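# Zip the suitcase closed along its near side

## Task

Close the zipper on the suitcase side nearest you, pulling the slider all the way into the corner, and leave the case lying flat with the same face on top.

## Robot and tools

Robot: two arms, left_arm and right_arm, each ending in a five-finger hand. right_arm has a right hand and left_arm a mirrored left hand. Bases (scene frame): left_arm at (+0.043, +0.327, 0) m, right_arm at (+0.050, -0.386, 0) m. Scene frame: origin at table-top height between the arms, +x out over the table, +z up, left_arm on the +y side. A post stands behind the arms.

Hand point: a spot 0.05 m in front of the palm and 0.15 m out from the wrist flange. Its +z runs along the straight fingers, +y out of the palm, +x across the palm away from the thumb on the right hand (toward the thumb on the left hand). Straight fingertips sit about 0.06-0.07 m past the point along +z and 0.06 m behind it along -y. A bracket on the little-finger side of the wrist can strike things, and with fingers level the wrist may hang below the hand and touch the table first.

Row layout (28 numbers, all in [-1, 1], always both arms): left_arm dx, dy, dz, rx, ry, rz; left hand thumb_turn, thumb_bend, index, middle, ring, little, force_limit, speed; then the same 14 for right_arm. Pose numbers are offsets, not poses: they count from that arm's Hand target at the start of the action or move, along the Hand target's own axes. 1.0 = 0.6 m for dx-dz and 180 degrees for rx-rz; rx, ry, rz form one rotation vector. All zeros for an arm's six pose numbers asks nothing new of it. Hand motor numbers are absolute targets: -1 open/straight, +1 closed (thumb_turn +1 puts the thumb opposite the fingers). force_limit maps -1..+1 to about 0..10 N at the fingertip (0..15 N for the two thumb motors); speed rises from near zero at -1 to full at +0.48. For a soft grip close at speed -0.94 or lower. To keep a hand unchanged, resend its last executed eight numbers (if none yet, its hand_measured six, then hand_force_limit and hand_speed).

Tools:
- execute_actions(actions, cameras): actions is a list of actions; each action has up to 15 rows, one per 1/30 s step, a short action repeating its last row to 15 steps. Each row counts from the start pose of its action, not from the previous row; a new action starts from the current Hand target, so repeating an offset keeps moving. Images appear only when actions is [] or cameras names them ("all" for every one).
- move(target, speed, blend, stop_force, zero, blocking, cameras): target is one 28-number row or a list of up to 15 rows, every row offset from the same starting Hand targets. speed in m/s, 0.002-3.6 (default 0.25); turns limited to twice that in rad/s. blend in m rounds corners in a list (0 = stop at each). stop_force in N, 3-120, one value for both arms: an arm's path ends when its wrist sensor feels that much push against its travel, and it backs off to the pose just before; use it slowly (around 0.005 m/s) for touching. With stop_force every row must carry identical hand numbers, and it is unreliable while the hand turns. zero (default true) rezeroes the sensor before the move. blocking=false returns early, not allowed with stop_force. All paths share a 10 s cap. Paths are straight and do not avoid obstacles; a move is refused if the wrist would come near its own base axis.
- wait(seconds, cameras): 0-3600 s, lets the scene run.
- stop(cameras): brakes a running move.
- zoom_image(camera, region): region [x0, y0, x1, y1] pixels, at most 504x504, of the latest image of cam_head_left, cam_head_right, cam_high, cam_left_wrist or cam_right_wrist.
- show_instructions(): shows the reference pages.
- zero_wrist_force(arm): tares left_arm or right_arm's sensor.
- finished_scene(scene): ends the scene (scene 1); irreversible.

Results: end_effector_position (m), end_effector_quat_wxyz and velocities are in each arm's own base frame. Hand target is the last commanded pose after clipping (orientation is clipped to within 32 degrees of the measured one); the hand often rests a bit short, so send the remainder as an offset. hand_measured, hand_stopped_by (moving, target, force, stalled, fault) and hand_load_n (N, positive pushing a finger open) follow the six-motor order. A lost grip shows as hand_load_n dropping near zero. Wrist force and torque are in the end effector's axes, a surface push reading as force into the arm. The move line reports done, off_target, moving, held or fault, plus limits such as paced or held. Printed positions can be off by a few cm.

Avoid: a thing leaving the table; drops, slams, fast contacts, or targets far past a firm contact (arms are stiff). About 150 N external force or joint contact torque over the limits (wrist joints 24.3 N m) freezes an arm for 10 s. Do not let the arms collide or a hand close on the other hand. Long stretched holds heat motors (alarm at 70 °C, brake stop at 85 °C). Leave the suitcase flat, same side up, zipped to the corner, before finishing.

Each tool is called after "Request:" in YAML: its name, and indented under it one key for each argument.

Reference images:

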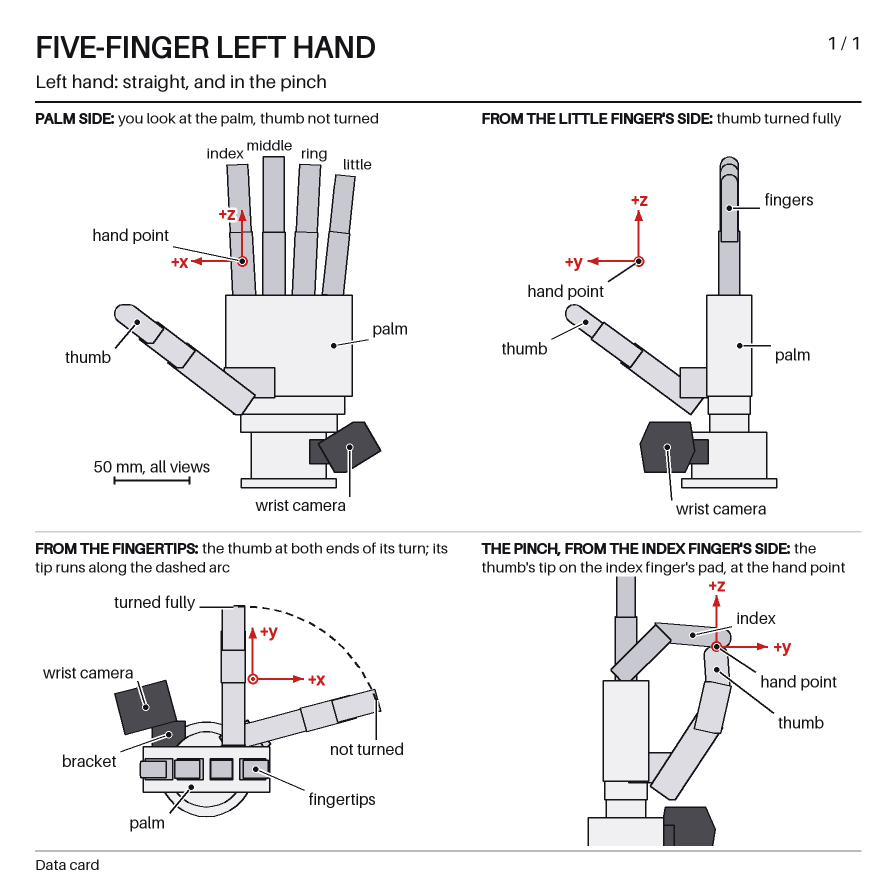

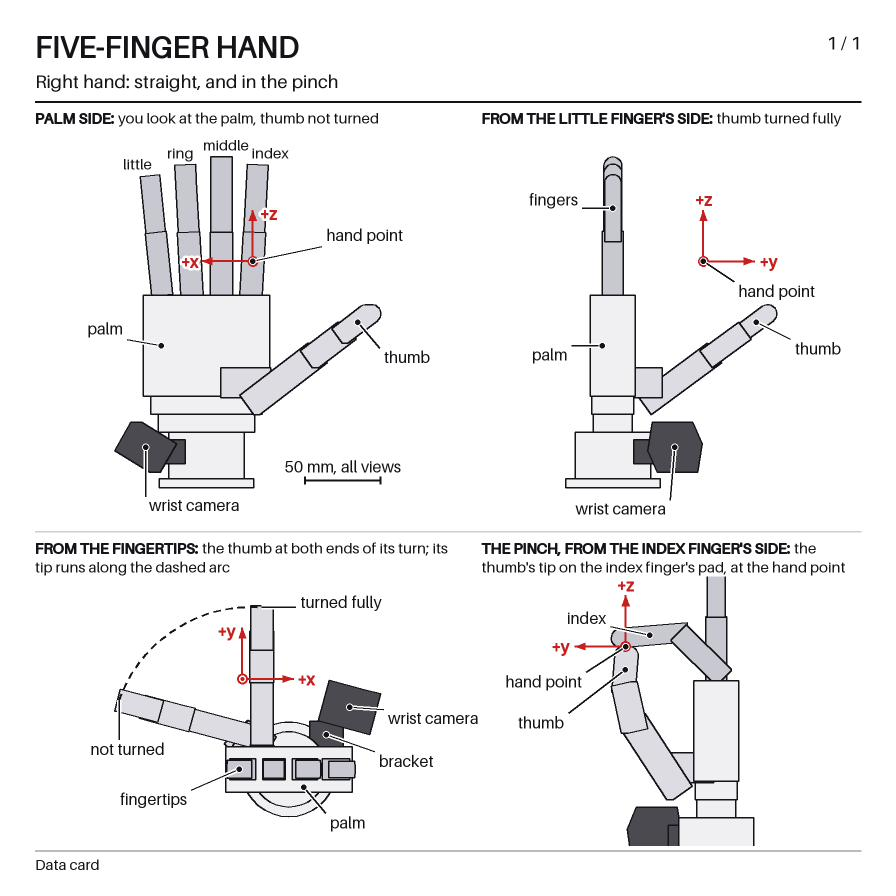

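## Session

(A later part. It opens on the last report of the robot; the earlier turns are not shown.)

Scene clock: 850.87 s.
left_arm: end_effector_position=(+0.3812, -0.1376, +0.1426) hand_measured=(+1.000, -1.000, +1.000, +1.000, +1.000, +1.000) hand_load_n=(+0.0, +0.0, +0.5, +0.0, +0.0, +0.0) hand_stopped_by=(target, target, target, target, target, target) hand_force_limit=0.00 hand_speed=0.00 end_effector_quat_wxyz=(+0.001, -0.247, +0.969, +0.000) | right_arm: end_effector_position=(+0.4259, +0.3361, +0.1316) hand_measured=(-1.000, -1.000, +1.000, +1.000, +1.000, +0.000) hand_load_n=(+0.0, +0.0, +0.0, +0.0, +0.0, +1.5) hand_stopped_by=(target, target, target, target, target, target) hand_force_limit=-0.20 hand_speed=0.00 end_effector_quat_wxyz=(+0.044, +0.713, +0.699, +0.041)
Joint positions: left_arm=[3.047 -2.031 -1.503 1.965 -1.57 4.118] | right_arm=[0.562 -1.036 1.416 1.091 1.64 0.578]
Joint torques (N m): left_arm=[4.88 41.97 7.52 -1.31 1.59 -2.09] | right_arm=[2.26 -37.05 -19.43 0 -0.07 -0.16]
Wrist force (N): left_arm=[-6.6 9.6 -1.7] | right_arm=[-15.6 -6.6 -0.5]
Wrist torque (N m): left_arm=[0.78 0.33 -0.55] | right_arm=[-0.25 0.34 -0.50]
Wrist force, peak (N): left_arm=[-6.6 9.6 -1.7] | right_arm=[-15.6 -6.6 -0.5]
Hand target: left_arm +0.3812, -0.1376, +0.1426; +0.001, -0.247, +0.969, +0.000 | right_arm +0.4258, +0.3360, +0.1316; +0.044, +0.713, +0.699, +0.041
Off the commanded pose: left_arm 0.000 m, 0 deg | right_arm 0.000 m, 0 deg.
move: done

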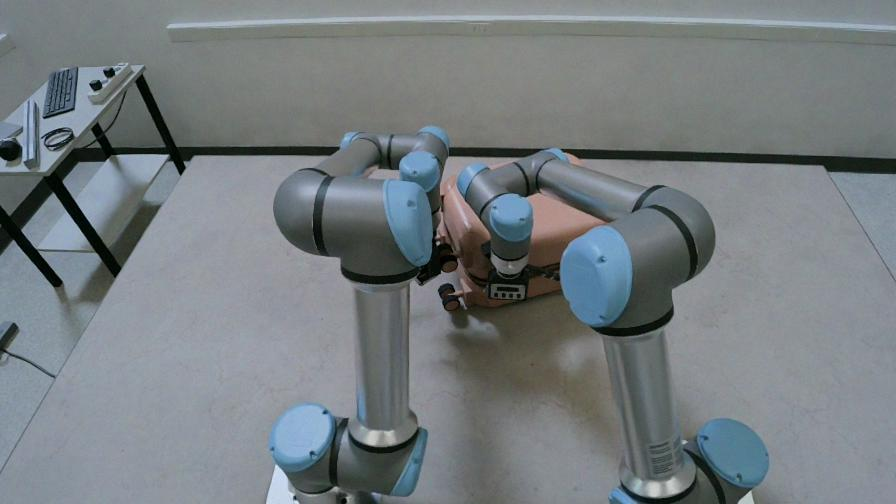

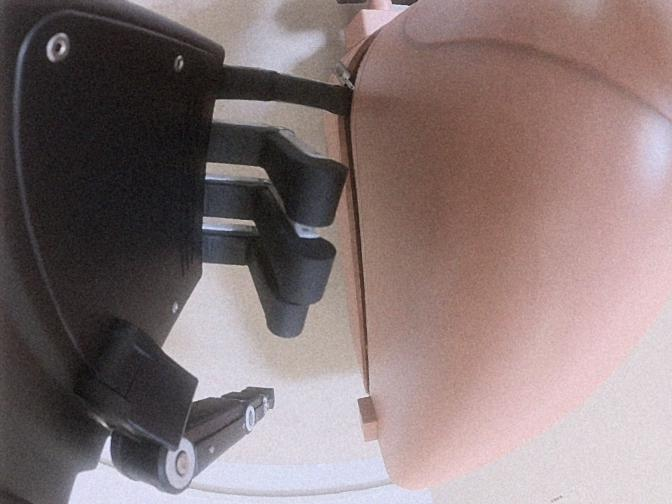

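Request:
move:
  target: [0,0,0,0,0,0,1,-1,1,1,1,1,0,0,0.006,0.0012,0,0,0,0,-1,-1,1,1,1,0,-0.2,0]
  speed: 0.01
  cameras: ["cam_head_left","cam_right_wrist"]

Request:
zoom_image:
  camera: "cam_right_wrist"
  region: [320, 20, 440, 140]

Request:
zoom_image:
  camera: "cam_head_left"
  region: [460, 245, 510, 295]

Scene clock: 851.90 s.
left_arm: end_effector_position=(+0.3812, -0.1376, +0.1426) hand_measured=(+1.000, -1.000, +1.000, +1.000, +1.000, +1.000) hand_load_n=(+0.0, +0.0, +0.0, +0.0, +0.5, +0.0) hand_stopped_by=(target, target, target, target, target, target) hand_force_limit=0.00 hand_speed=0.00 end_effector_quat_wxyz=(+0.001, -0.247, +0.969, +0.000) | right_arm: end_effector_position=(+0.4266, +0.3397, +0.1317) hand_measured=(-1.000, -1.000, +1.000, +1.000, +1.000, +0.000) hand_load_n=(+0.0, -0.5, +0.0, +0.0, +0.0, +2.0) hand_stopped_by=(target, target, target, target, target, target) hand_force_limit=-0.20 hand_speed=0.00 end_effector_quat_wxyz=(+0.044, +0.713, +0.699, +0.041)
Joint positions: left_arm=[3.047 -2.031 -1.503 1.965 -1.57 4.118] | right_arm=[0.567 -1.029 1.404 1.096 1.64 0.584]
Joint torques (N m): left_arm=[2.7 41.89 6.91 -1.74 1.68 -2.12] | right_arm=[-3.41 -40.08 -16.58 -1.1 1.32 0.18]
Wrist force (N): left_arm=[-6.8 10.1 -1.7] | right_arm=[-13.0 -12.7 -1.8]
Wrist torque (N m): left_arm=[0.76 0.25 -0.56] | right_arm=[-0.59 0.22 -0.78]
Wrist force, peak (N): left_arm=[-10.3 15.9 -1.6] | right_arm=[-23.8 -9.8 -0.3]
Hand target: left_arm +0.3812, -0.1376, +0.1426; +0.001, -0.247, +0.969, +0.000 | right_arm +0.4266, +0.3396, +0.1317; +0.044, +0.713, +0.699, +0.041
Off the commanded pose: left_arm 0.000 m, 0 deg | right_arm 0.000 m, 0 deg.
move: done

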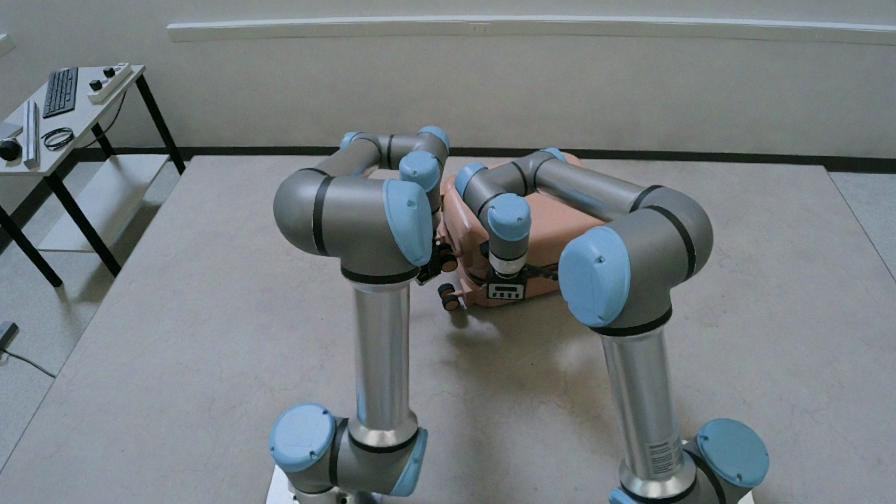

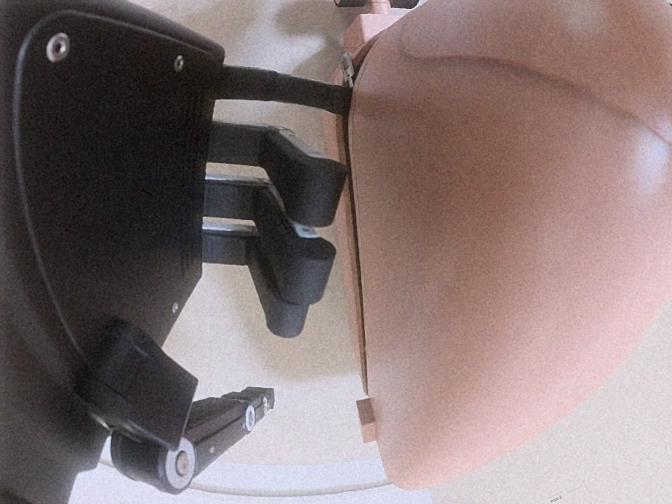

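Scaled by 4.200 from the camera's image (finer frame: 960x720).

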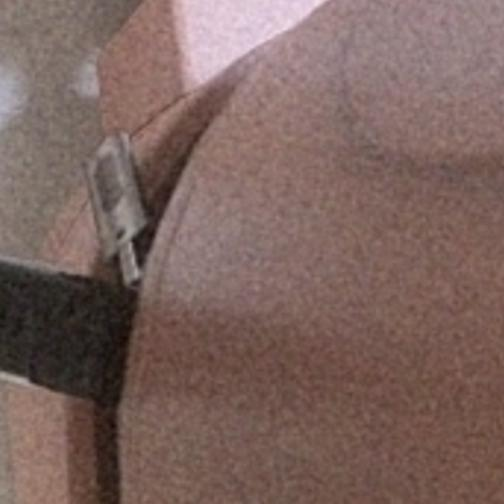

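Scaled by 10.080 from the camera's image (finer frame: 1280x720).

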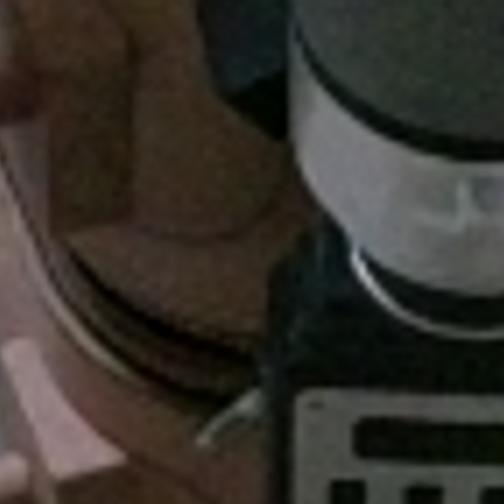

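Request:
move:
  target: [0,0,0,0,0,0,1,-1,1,1,1,1,0,0,0.006,0.0004,0,0,0,0,-1,-1,1,1,1,0,-0.2,0]
  speed: 0.01
  cameras: ["cam_head_left","cam_right_wrist"]

Request:
zoom_image:
  camera: "cam_right_wrist"
  region: [320, 20, 440, 140]

Request:
zoom_image:
  camera: "cam_head_left"
  region: [460, 245, 510, 295]

Scene clock: 853.07 s.
left_arm: end_effector_position=(+0.3812, -0.1376, +0.1426) hand_measured=(+1.000, -1.000, +1.000, +1.000, +1.000, +1.000) hand_load_n=(+0.0, +0.0, +0.0, +0.5, +0.0, +0.0) hand_stopped_by=(target, target, target, target, target, target) hand_force_limit=0.00 hand_speed=0.00 end_effector_quat_wxyz=(+0.001, -0.247, +0.969, +0.000) | right_arm: end_effector_position=(+0.4270, +0.3432, +0.1317) hand_measured=(-1.000, -1.000, +1.000, +1.000, +1.000, +0.000) hand_load_n=(+0.0, +0.0, +0.0, +0.0, +0.0, +1.5) hand_stopped_by=(target, target, target, target, target, target) hand_force_limit=-0.20 hand_speed=0.00 end_effector_quat_wxyz=(+0.044, +0.713, +0.699, +0.041)
Joint positions: left_arm=[3.047 -2.031 -1.503 1.965 -1.57 4.118] | right_arm=[0.573 -1.022 1.394 1.1 1.641 0.589]
Joint torques (N m): left_arm=[-4.03 41.33 7.75 -2.16 1.65 -2.07] | right_arm=[4.22 -40.73 -17.41 -1.93 -2.19 -1.13]
Wrist force (N): left_arm=[-9.4 15.1 -1.6] | right_arm=[-22.1 -6.7 0.4]
Wrist torque (N m): left_arm=[1.13 0.43 -0.77] | right_arm=[-0.23 0.23 -0.51]
Wrist force, peak (N): left_arm=[-9.6 15.1 -1.7] | right_arm=[-22.6 -6.8 0.3]
Hand target: left_arm +0.3812, -0.1376, +0.1426; +0.001, -0.247, +0.969, +0.000 | right_arm +0.4269, +0.3432, +0.1317; +0.044, +0.713, +0.699, +0.041
Off the commanded pose: left_arm 0.000 m, 0 deg | right_arm 0.000 m, 0 deg.
move: done

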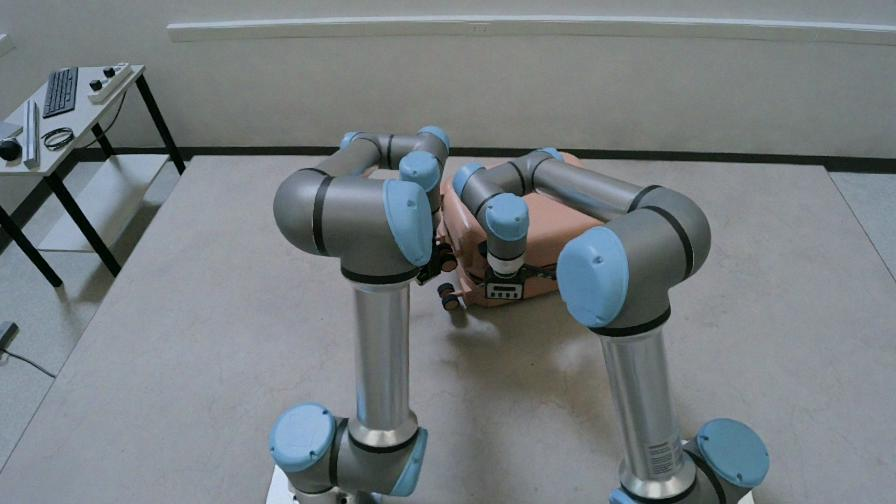

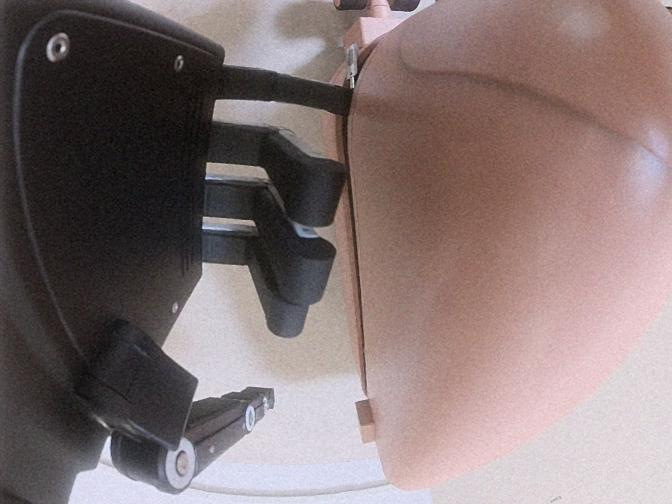

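Scaled by 4.200 from the camera's image (finer frame: 960x720).

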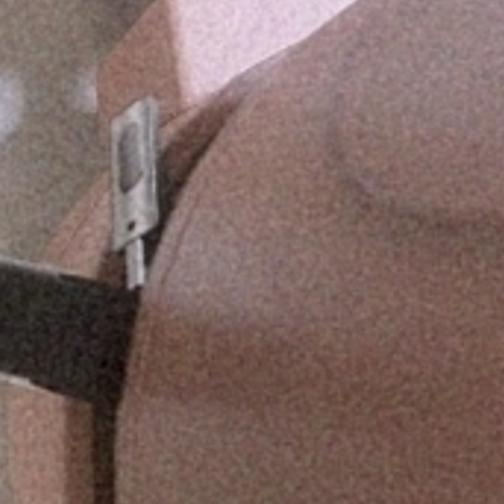

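Scaled by 10.080 from the camera's image (finer frame: 1280x720).

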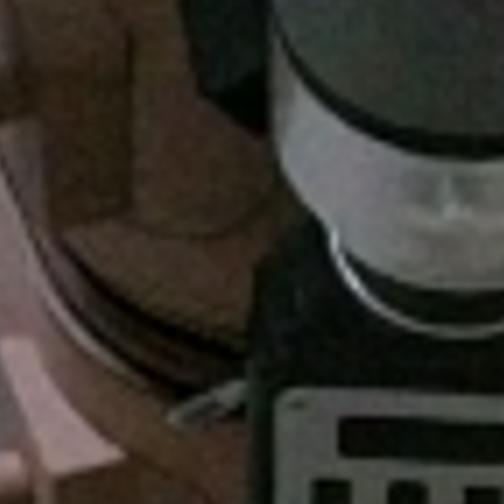

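Request:
move:
  target: [0,0,0,0,0,0,1,-1,1,1,1,1,0,0,0.0055,0.0018,0,0,0,0,-1,-1,1,1,1,0,-0.2,0]
  speed: 0.01
  cameras: ["cam_head_left","cam_right_wrist"]

Request:
zoom_image:
  camera: "cam_right_wrist"
  region: [320, 20, 440, 140]

Request:
zoom_image:
  camera: "cam_head_left"
  region: [460, 245, 510, 295]

Scene clock: 854.10 s.
left_arm: end_effector_position=(+0.3812, -0.1376, +0.1426) hand_measured=(+1.000, -1.000, +1.000, +1.000, +1.000, +1.000) hand_load_n=(+0.0, +0.0, +0.0, +0.0, +0.0, +0.0) hand_stopped_by=(target, target, target, target, target, target) hand_force_limit=0.00 hand_speed=0.00 end_effector_quat_wxyz=(+0.001, -0.247, +0.969, +0.000) | right_arm: end_effector_position=(+0.4281, +0.3465, +0.1318) hand_measured=(-1.000, -1.000, +1.000, +1.000, +1.000, +0.000) hand_load_n=(+0.0, +0.0, +0.5, +0.0, +0.0, +2.0) hand_stopped_by=(target, target, target, target, target, target) hand_force_limit=-0.20 hand_speed=0.00 end_effector_quat_wxyz=(+0.044, +0.713, +0.699, +0.041)
Joint positions: left_arm=[3.047 -2.031 -1.503 1.965 -1.57 4.118] | right_arm=[0.577 -1.015 1.382 1.105 1.641 0.594]
Joint torques (N m): left_arm=[-9.2 41.46 7.56 -2.49 1.58 -2.01] | right_arm=[1.71 -40.75 -15.11 -1.2 0.59 -0.14]
Wrist force (N): left_arm=[-6.6 10.7 -1.5] | right_arm=[-15.5 -8.9 -0.4]
Wrist torque (N m): left_arm=[0.82 0.27 -0.57] | right_arm=[-0.33 0.26 -0.60]
Wrist force, peak (N): left_arm=[-11.1 16.1 -1.6] | right_arm=[-23.7 -8.1 -0.1]
Hand target: left_arm +0.3812, -0.1376, +0.1426; +0.001, -0.247, +0.969, +0.000 | right_arm +0.4281, +0.3465, +0.1318; +0.044, +0.713, +0.699, +0.041
Off the commanded pose: left_arm 0.000 m, 0 deg | right_arm 0.000 m, 0 deg.
move: done

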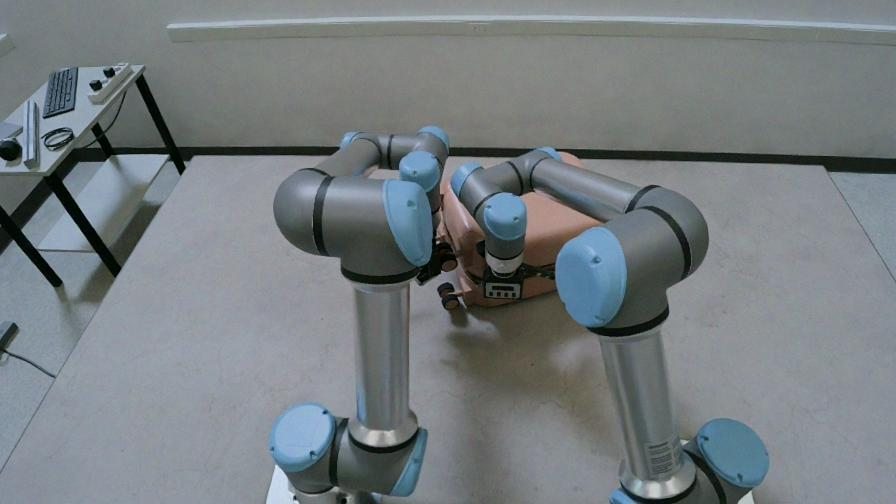

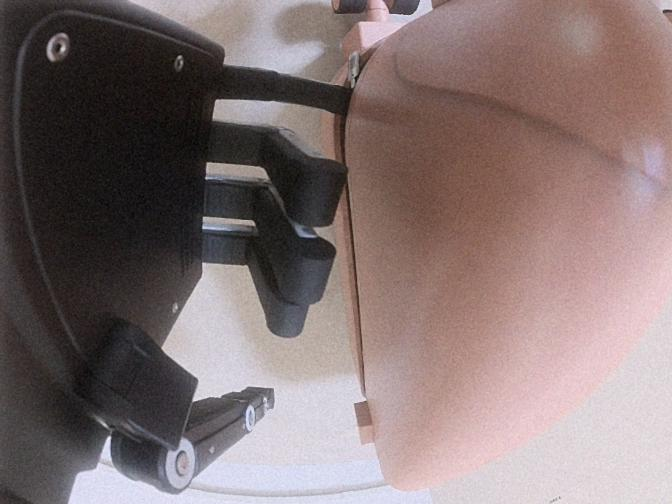

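Scaled by 4.200 from the camera's image (finer frame: 960x720).

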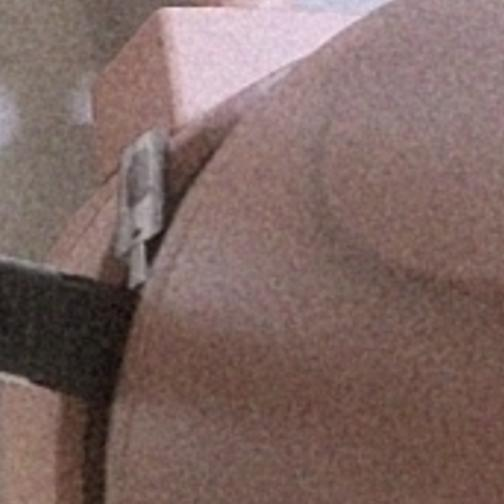

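Scaled by 10.080 from the camera's image (finer frame: 1280x720).

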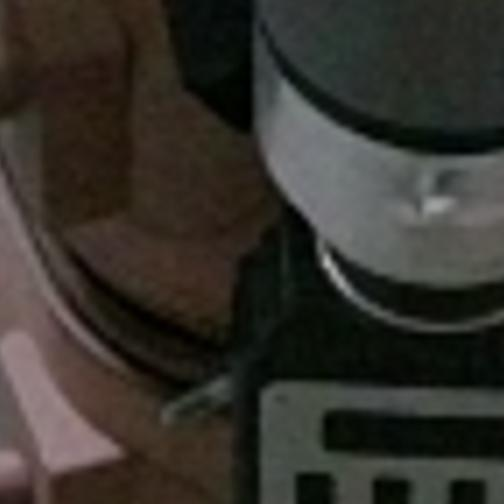

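Request:
move:
  target: [0,0,0,0,0,0,1,-1,1,1,1,1,0,0,0.0065,-0.0177,-0.0024,0,-0.00677,0.05514,-1,-1,1,1,1,0,-0.2,0]
  speed: 0.02
  cameras: ["cam_head_left","cam_right_wrist"]

Request:
zoom_image:
  camera: "cam_right_wrist"
  region: [320, 20, 440, 140]

Request:
zoom_image:
  camera: "cam_head_left"
  region: [460, 245, 510, 295]

Scene clock: 857.83 s.
left_arm: end_effector_position=(+0.3812, -0.1376, +0.1426) hand_measured=(+1.000, -1.000, +1.000, +1.000, +1.000, +1.000) hand_load_n=(+0.0, +0.0, +0.0, +0.0, +0.0, +0.0) hand_stopped_by=(target, target, target, target, target, target) hand_force_limit=0.00 hand_speed=0.00 end_effector_quat_wxyz=(+0.001, -0.247, +0.969, +0.000) | right_arm: end_effector_position=(+0.4219, +0.3489, +0.1319) hand_measured=(-1.000, -1.000, +1.000, +1.000, +1.000, +0.000) hand_load_n=(+0.0, +0.0, +0.0, +0.0, +0.0, +2.5) hand_stopped_by=(target, target, target, target, target, target) hand_force_limit=-0.20 hand_speed=0.00 end_effector_quat_wxyz=(+0.046, +0.747, +0.662, +0.039)
Joint positions: left_arm=[3.047 -2.031 -1.503 1.965 -1.57 4.118] | right_arm=[0.599 -0.998 1.357 1.122 1.653 0.716]
Joint torques (N m): left_arm=[-14.96 40.39 8.34 -4.09 1.58 -1.93] | right_arm=[-6.03 -42.85 -13.24 -1.55 -0.75 -1.58]
Wrist force (N): left_arm=[-5.2 8.9 -1.8] | right_arm=[-11.6 -5.7 0.5]
Wrist torque (N m): left_arm=[0.68 0.15 -0.46] | right_arm=[-0.16 0.08 -0.32]
Wrist force, peak (N): left_arm=[-10.6 14.7 -1.4] | right_arm=[-22.7 -7.9 0.8]
Hand target: left_arm +0.3812, -0.1376, +0.1426; +0.001, -0.247, +0.969, +0.000 | right_arm +0.4219, +0.3488, +0.1319; +0.046, +0.747, +0.662, +0.039 (not the last commanded pose)
Off the commanded pose: left_arm 0.000 m, 0 deg | right_arm 0.005 m, 4 deg.
move: held (right_arm; a check stopped the path); limits=held
pose unreachable (right arm): on one or more control steps of this call, first in action 0 (counted from 0), this arm could not follow its commanded pose, so it was not sent that pose on those steps. It may still have moved: this result reports where it is.
cause: moving toward the commanded pose would bring a part of the arm too close to another arm (a part of this arm just beyond joint 4 (wrist 1) and a part of the left arm just beyond its joint 5 (wrist 2), at the place that arm is still heading or pushing toward).

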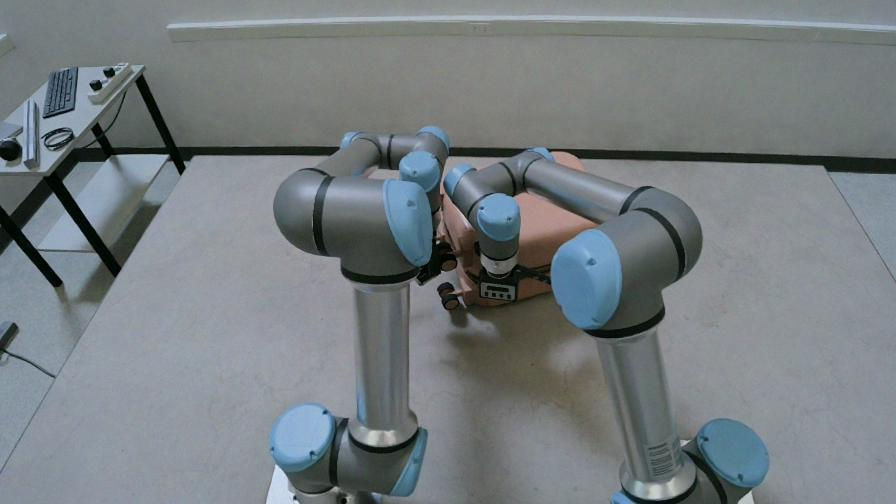

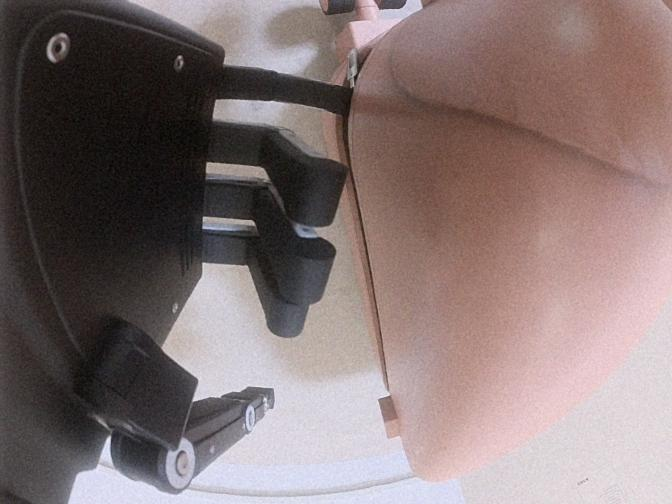

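Scaled by 4.200 from the camera's image (finer frame: 960x720).

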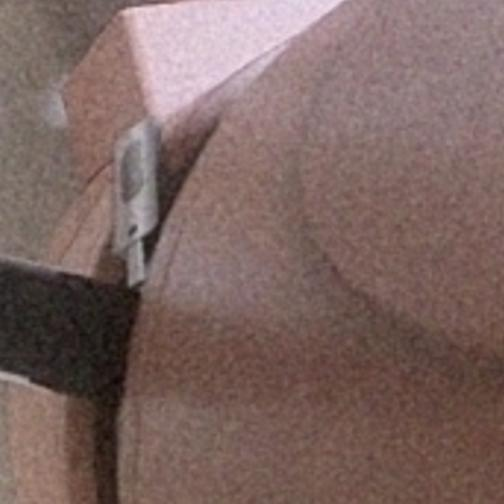

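Scaled by 10.080 from the camera's image (finer frame: 1280x720).

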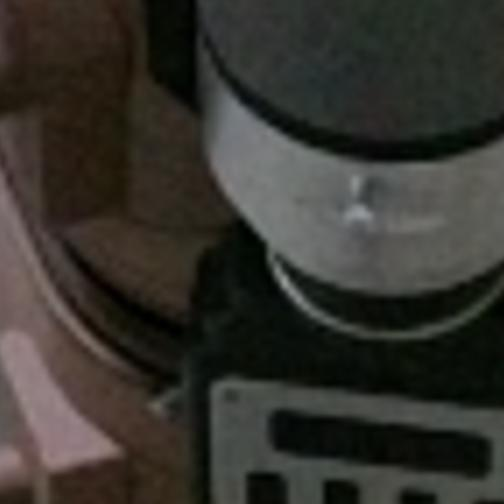

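Request:
move:
  target:
    - [0,0.033,-0.01,0,0,0,1,-1,1,1,1,1,0,0,-0.0025,0,0,0,0,0,-1,-1,1,1,1,0,-0.2,0]
    - [-0.04,0.032,-0.1033,0.11,0.0194,0.11,1,-1,1,1,1,1,0,0,-0.0025,0,0,0,0,0,-1,-1,1,1,1,0,-0.2,0]
  speed: 0.35
  blend: 0.012
  cameras: ["cam_high","cam_left_wrist","cam_head_right"]

Scene clock: 864.53 s.
left_arm: end_effector_position=(+0.3931, -0.1091, +0.2047) hand_measured=(+1.000, -1.000, +1.000, +1.000, +1.000, +1.000) hand_load_n=(+0.0, -0.5, +0.0, +0.0, +0.0, +0.0) hand_stopped_by=(target, target, target, target, target, target) hand_force_limit=0.00 hand_speed=0.00 end_effector_quat_wxyz=(+0.014, -0.074, +0.982, -0.173) | right_arm: end_effector_position=(+0.4217, +0.3474, +0.1319) hand_measured=(-1.000, -1.000, +1.000, +1.000, +1.000, +0.000) hand_load_n=(+0.0, +0.0, +0.0, +0.0, +0.0, +0.0) hand_stopped_by=(target, target, target, target, target, target) hand_force_limit=-0.20 hand_speed=0.00 end_effector_quat_wxyz=(+0.046, +0.747, +0.662, +0.039)
Joint positions: left_arm=[3.281 -1.873 -1.545 1.853 -1.221 4.701] | right_arm=[0.597 -1.001 1.362 1.12 1.653 0.714]
Joint torques (N m): left_arm=[-8.73 14.76 5.55 -2.2 1.79 1.87] | right_arm=[7.22 -27.32 -27.93 4.05 0.46 1.83]
Wrist force (N): left_arm=[0.6 0.6 -1.3] | right_arm=[0.7 -0.2 -1.0]
Wrist torque (N m): left_arm=[0.18 -0.17 0.03] | right_arm=[0.10 -0.09 0.16]
Wrist force, peak (N): left_arm=[-5.4 9.6 -1.8] | right_arm=[-11.2 -7.0 0.2]
Hand target: left_arm +0.3930, -0.1092, +0.2046; +0.014, -0.074, +0.982, -0.174 | right_arm +0.4217, +0.3474, +0.1319; +0.046, +0.747, +0.662, +0.039
Off the commanded pose: left_arm 0.000 m, 0 deg | right_arm 0.000 m, 0 deg.
move: done; blend cut to 0.0103 m at target 1
Images, in order (width x height): cam_head_right 896x504, cam_high 896x504, cam_left_wrist 672x504.

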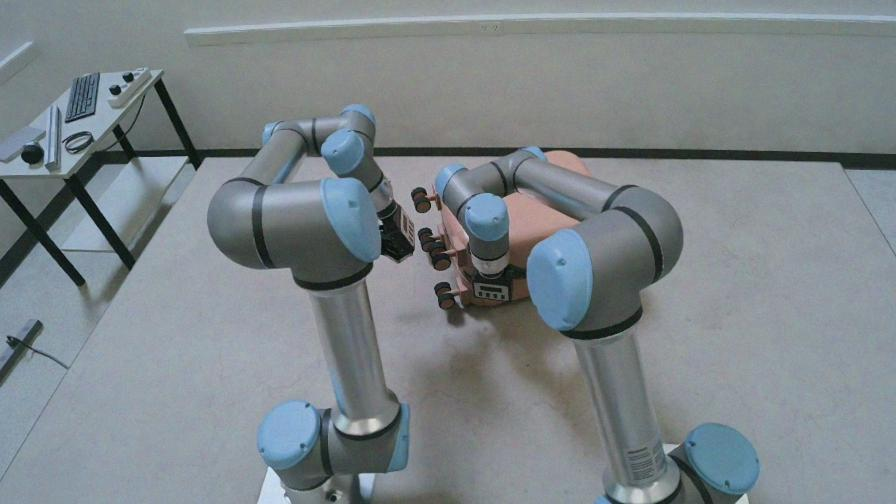

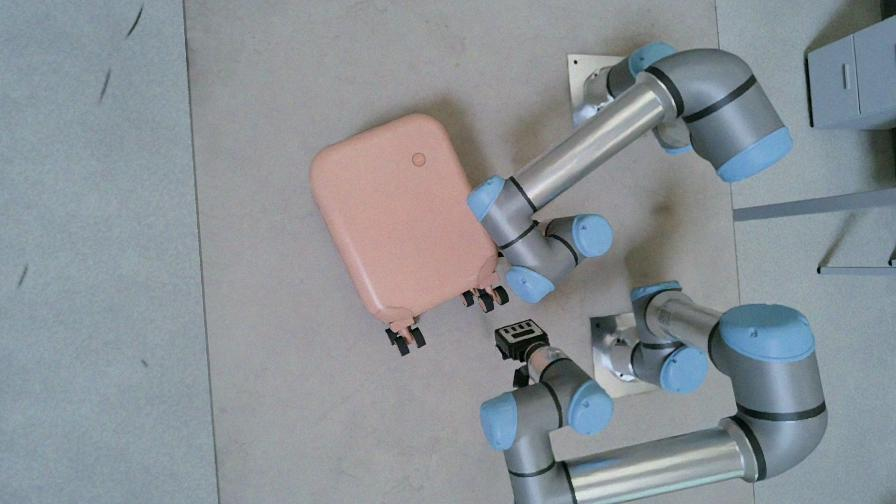

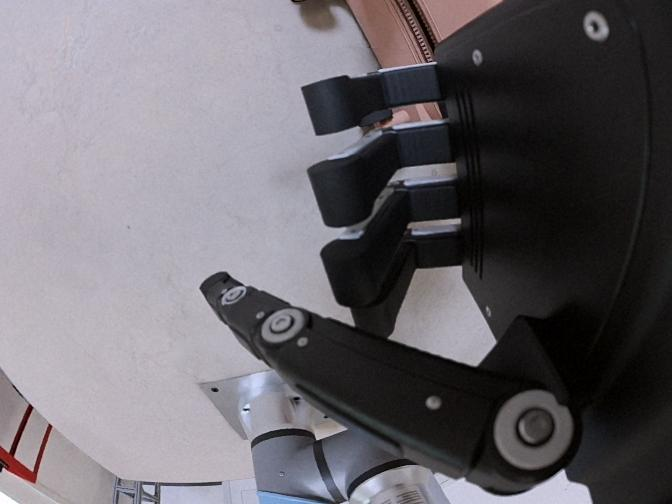

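Request:
move:
  target: [0,-0.085,0.031,0,0,0,1,-1,1,1,1,1,0,0,0,0,0,0,0,0,-1,-1,1,1,1,0,-0.2,0]
  speed: 0.03
  stop_force: 8
  cameras: ["cam_high","cam_head_right","cam_right_wrist"]

Request:
zoom_image:
  camera: "cam_head_right"
  region: [390, 170, 530, 320]

Scene clock: 868.67 s.
left_arm: end_effector_position=(+0.4011, -0.1628, +0.2046) hand_measured=(+1.000, -1.000, +1.000, +1.000, +1.000, +1.000) hand_load_n=(+0.0, +0.0, +0.0, +0.0, +0.0, +0.0) hand_stopped_by=(target, target, target, target, target, target) hand_force_limit=0.00 hand_speed=0.00 end_effector_quat_wxyz=(+0.014, -0.074, +0.982, -0.174) | right_arm: end_effector_position=(+0.4217, +0.3474, +0.1319) hand_measured=(-1.000, -1.000, +1.000, +1.000, +1.000, +0.000) hand_load_n=(+0.0, -0.5, +0.0, +0.0, +0.0, +0.0) hand_stopped_by=(target, target, target, target, target, target) hand_force_limit=-0.20 hand_speed=0.00 end_effector_quat_wxyz=(+0.046, +0.747, +0.662, +0.039)
Joint positions: left_arm=[3.151 -1.919 -1.471 1.871 -1.225 4.563] | right_arm=[0.597 -1.001 1.362 1.12 1.653 0.714]
Joint torques (N m): left_arm=[12.37 42.48 4.45 -4.14 0.28 2.01] | right_arm=[6.87 -27.43 -27.14 4.11 2.34 1.75]
Wrist force (N): left_arm=[0.7 0.8 -1.0] | right_arm=[0.3 -0.3 -1.2]
Wrist torque (N m): left_arm=[0.21 -0.17 -0.06] | right_arm=[0.10 -0.02 0.14]
Wrist force, peak (N): left_arm=[0.5 1.2 -1.4] | right_arm=[1.0 0.0 -1.2]
Hand target: left_arm +0.4011, -0.1629, +0.2046; +0.014, -0.074, +0.982, -0.174 | right_arm +0.4217, +0.3474, +0.1319; +0.046, +0.747, +0.662, +0.039
Off the commanded pose: left_arm 0.000 m, 0 deg | right_arm 0.000 m, 0 deg.
move: done
Images, in order (width x height): cam_head_right 896x504, cam_high 896x504, cam_right_wrist 672x504.

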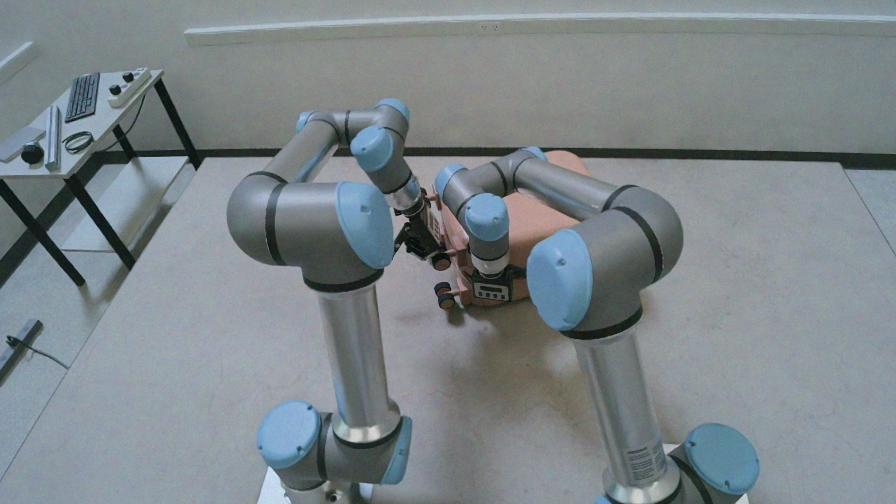

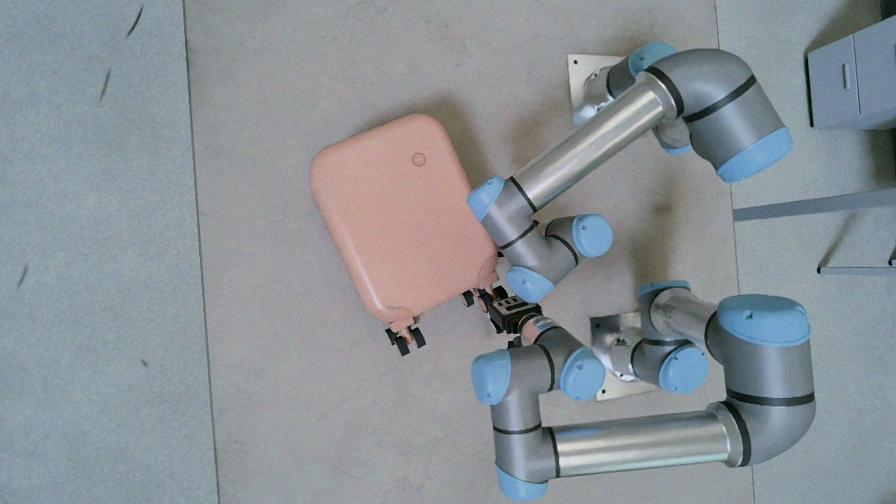

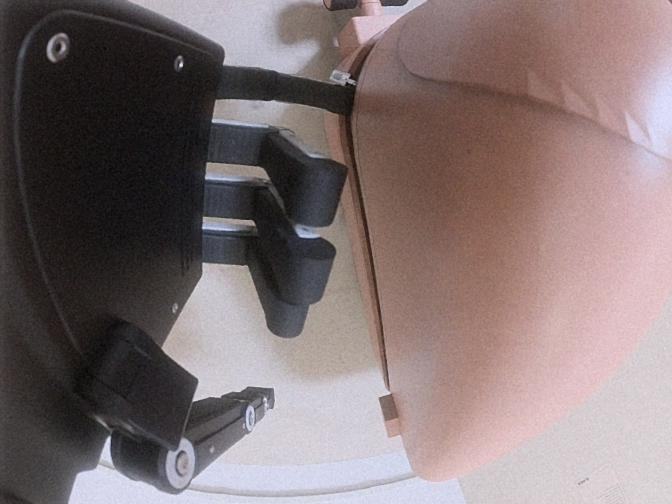

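Scaled by 3.360 from the camera's image (finer frame: 1280x720).

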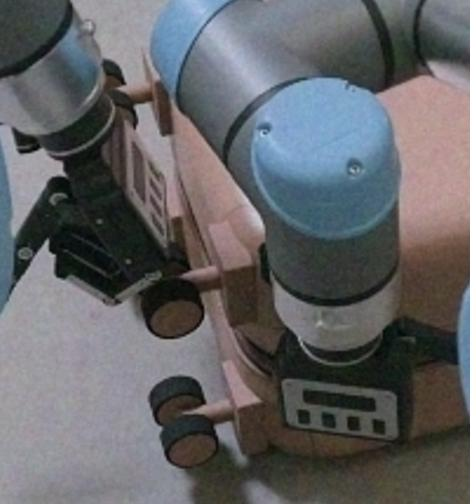

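Request:
move:
  target:
    - [0,0.0548,-0.01995,0,0,0,1,-1,1,1,1,1,0,0,0,0,0,0,0,0,-1,-1,1,1,1,0,-0.2,0]
    - [0,0.0862,0.0662,0,0,0,1,-1,1,1,1,1,0,0,0,0,0,0,0,0,-1,-1,1,1,1,0,-0.2,0]
  speed: 0.25
  blend: 0.012

Request:
move:
  target: [0,-0.0627,0.0228,0,0,0,1,-1,1,1,1,1,0,0,0,0,0,0,0,0,-1,-1,1,1,1,0,-0.2,0]
  speed: 0.03
  stop_force: 7
  cameras: ["cam_head_left","cam_head_right","cam_right_wrist"]

Request:
zoom_image:
  camera: "cam_head_right"
  region: [390, 170, 530, 320]

Scene clock: 871.33 s.
left_arm: end_effector_position=(+0.3960, -0.1283, +0.1496) hand_measured=(+1.000, -1.000, +1.000, +1.000, +1.000, +1.000) hand_load_n=(+0.0, -0.5, +0.0, +0.0, +0.0, +0.0) hand_stopped_by=(target, target, target, target, target, target) hand_force_limit=0.00 hand_speed=0.00 end_effector_quat_wxyz=(+0.014, -0.074, +0.982, -0.174) | right_arm: end_effector_position=(+0.4217, +0.3474, +0.1319) hand_measured=(-1.000, -1.000, +1.000, +1.000, +1.000, +0.000) hand_load_n=(+0.0, +0.0, +0.0, +0.0, +0.0, +0.0) hand_stopped_by=(target, target, target, target, target, target) hand_force_limit=-0.20 hand_speed=0.00 end_effector_quat_wxyz=(+0.046, +0.747, +0.662, +0.039)
Joint positions: left_arm=[3.234 -1.931 -1.611 1.993 -1.221 4.651] | right_arm=[0.597 -1.001 1.362 1.12 1.653 0.714]
Joint torques (N m): left_arm=[-7.4 36.91 16.96 -0.93 2.24 -0.01] | right_arm=[6.82 -27.34 -27.41 4.1 2.36 1.7]
Wrist force (N): left_arm=[0.6 1.0 -1.1] | right_arm=[0.8 -0.1 -1.0]
Wrist torque (N m): left_arm=[0.23 -0.16 0.04] | right_arm=[0.11 -0.11 0.17]
Wrist force, peak (N): left_arm=[0.5 2.1 -3.1] | right_arm=[0.9 -0.3 -1.2]
Hand target: left_arm +0.3960, -0.1283, +0.1496; +0.014, -0.074, +0.982, -0.174 | right_arm +0.4217, +0.3474, +0.1319; +0.046, +0.747, +0.662, +0.039
Off the commanded pose: left_arm 0.000 m, 0 deg | right_arm 0.000 m, 0 deg.
move: done

Scene clock: 872.70 s.
left_arm: end_effector_position=(+0.3974, -0.1377, +0.1496) hand_measured=(+1.000, -1.000, +1.000, +1.000, +1.000, +1.000) hand_load_n=(+0.0, +0.0, +0.0, +0.0, +0.0, +0.0) hand_stopped_by=(target, target, target, target, target, target) hand_force_limit=0.00 hand_speed=0.00 end_effector_quat_wxyz=(+0.014, -0.074, +0.982, -0.174) | right_arm: end_effector_position=(+0.4217, +0.3474, +0.1319) hand_measured=(-1.000, -1.000, +1.000, +1.000, +1.000, +0.000) hand_load_n=(+0.0, +0.0, +0.0, +0.0, +0.0, +0.0) hand_stopped_by=(target, target, target, target, target, target) hand_force_limit=-0.20 hand_speed=0.00 end_effector_quat_wxyz=(+0.046, +0.747, +0.662, +0.039)
Joint positions: left_arm=[3.211 -1.938 -1.598 1.996 -1.222 4.627] | right_arm=[0.597 -1.001 1.362 1.12 1.653 0.714]
Joint torques (N m): left_arm=[-6.57 41.84 2.6 -4.28 2.48 -2.07] | right_arm=[7.49 -27.2 -27.02 3.34 2.4 1.62]
Wrist force (N): left_arm=[0.4 0.5 -1.2] | right_arm=[-1.0 0.0 -0.9]
Wrist torque (N m): left_arm=[0.15 -0.11 -0.14] | right_arm=[0.11 0.05 0.13]
Wrist force, peak (N): left_arm=[1.0 10.1 -4.0] | right_arm=[0.9 -0.3 -1.2]
Hand target: left_arm +0.3974, -0.1377, +0.1496; +0.014, -0.074, +0.982, -0.174 (not the last commanded pose) | right_arm +0.4217, +0.3474, +0.1319; +0.046, +0.747, +0.662, +0.039
Off the commanded pose: left_arm 0.030 m, 0 deg | right_arm 0.000 m, 0 deg.
move: contact (left_arm)

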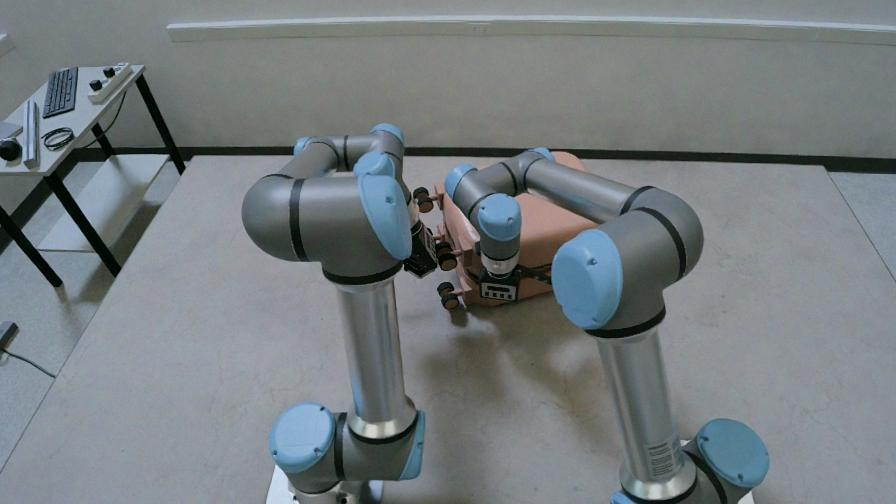

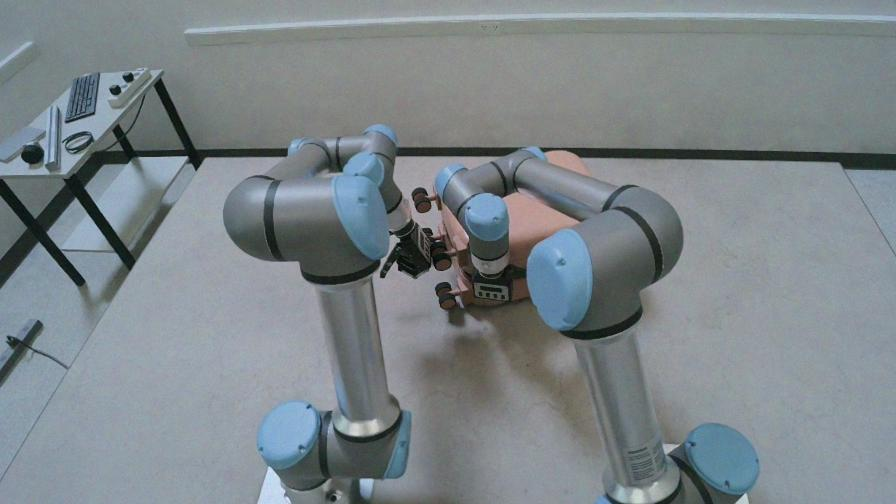

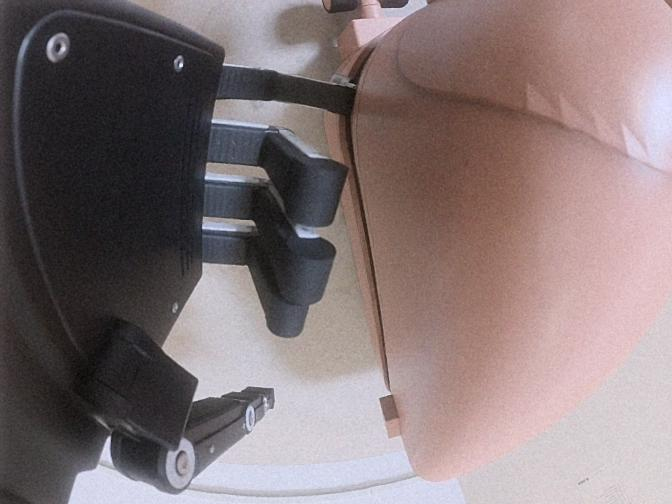

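Scaled by 3.360 from the camera's image (finer frame: 1280x720).

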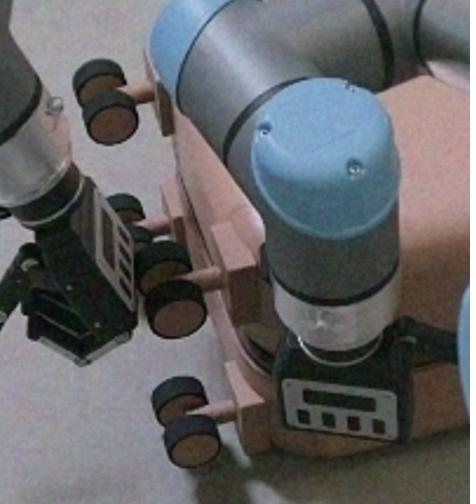

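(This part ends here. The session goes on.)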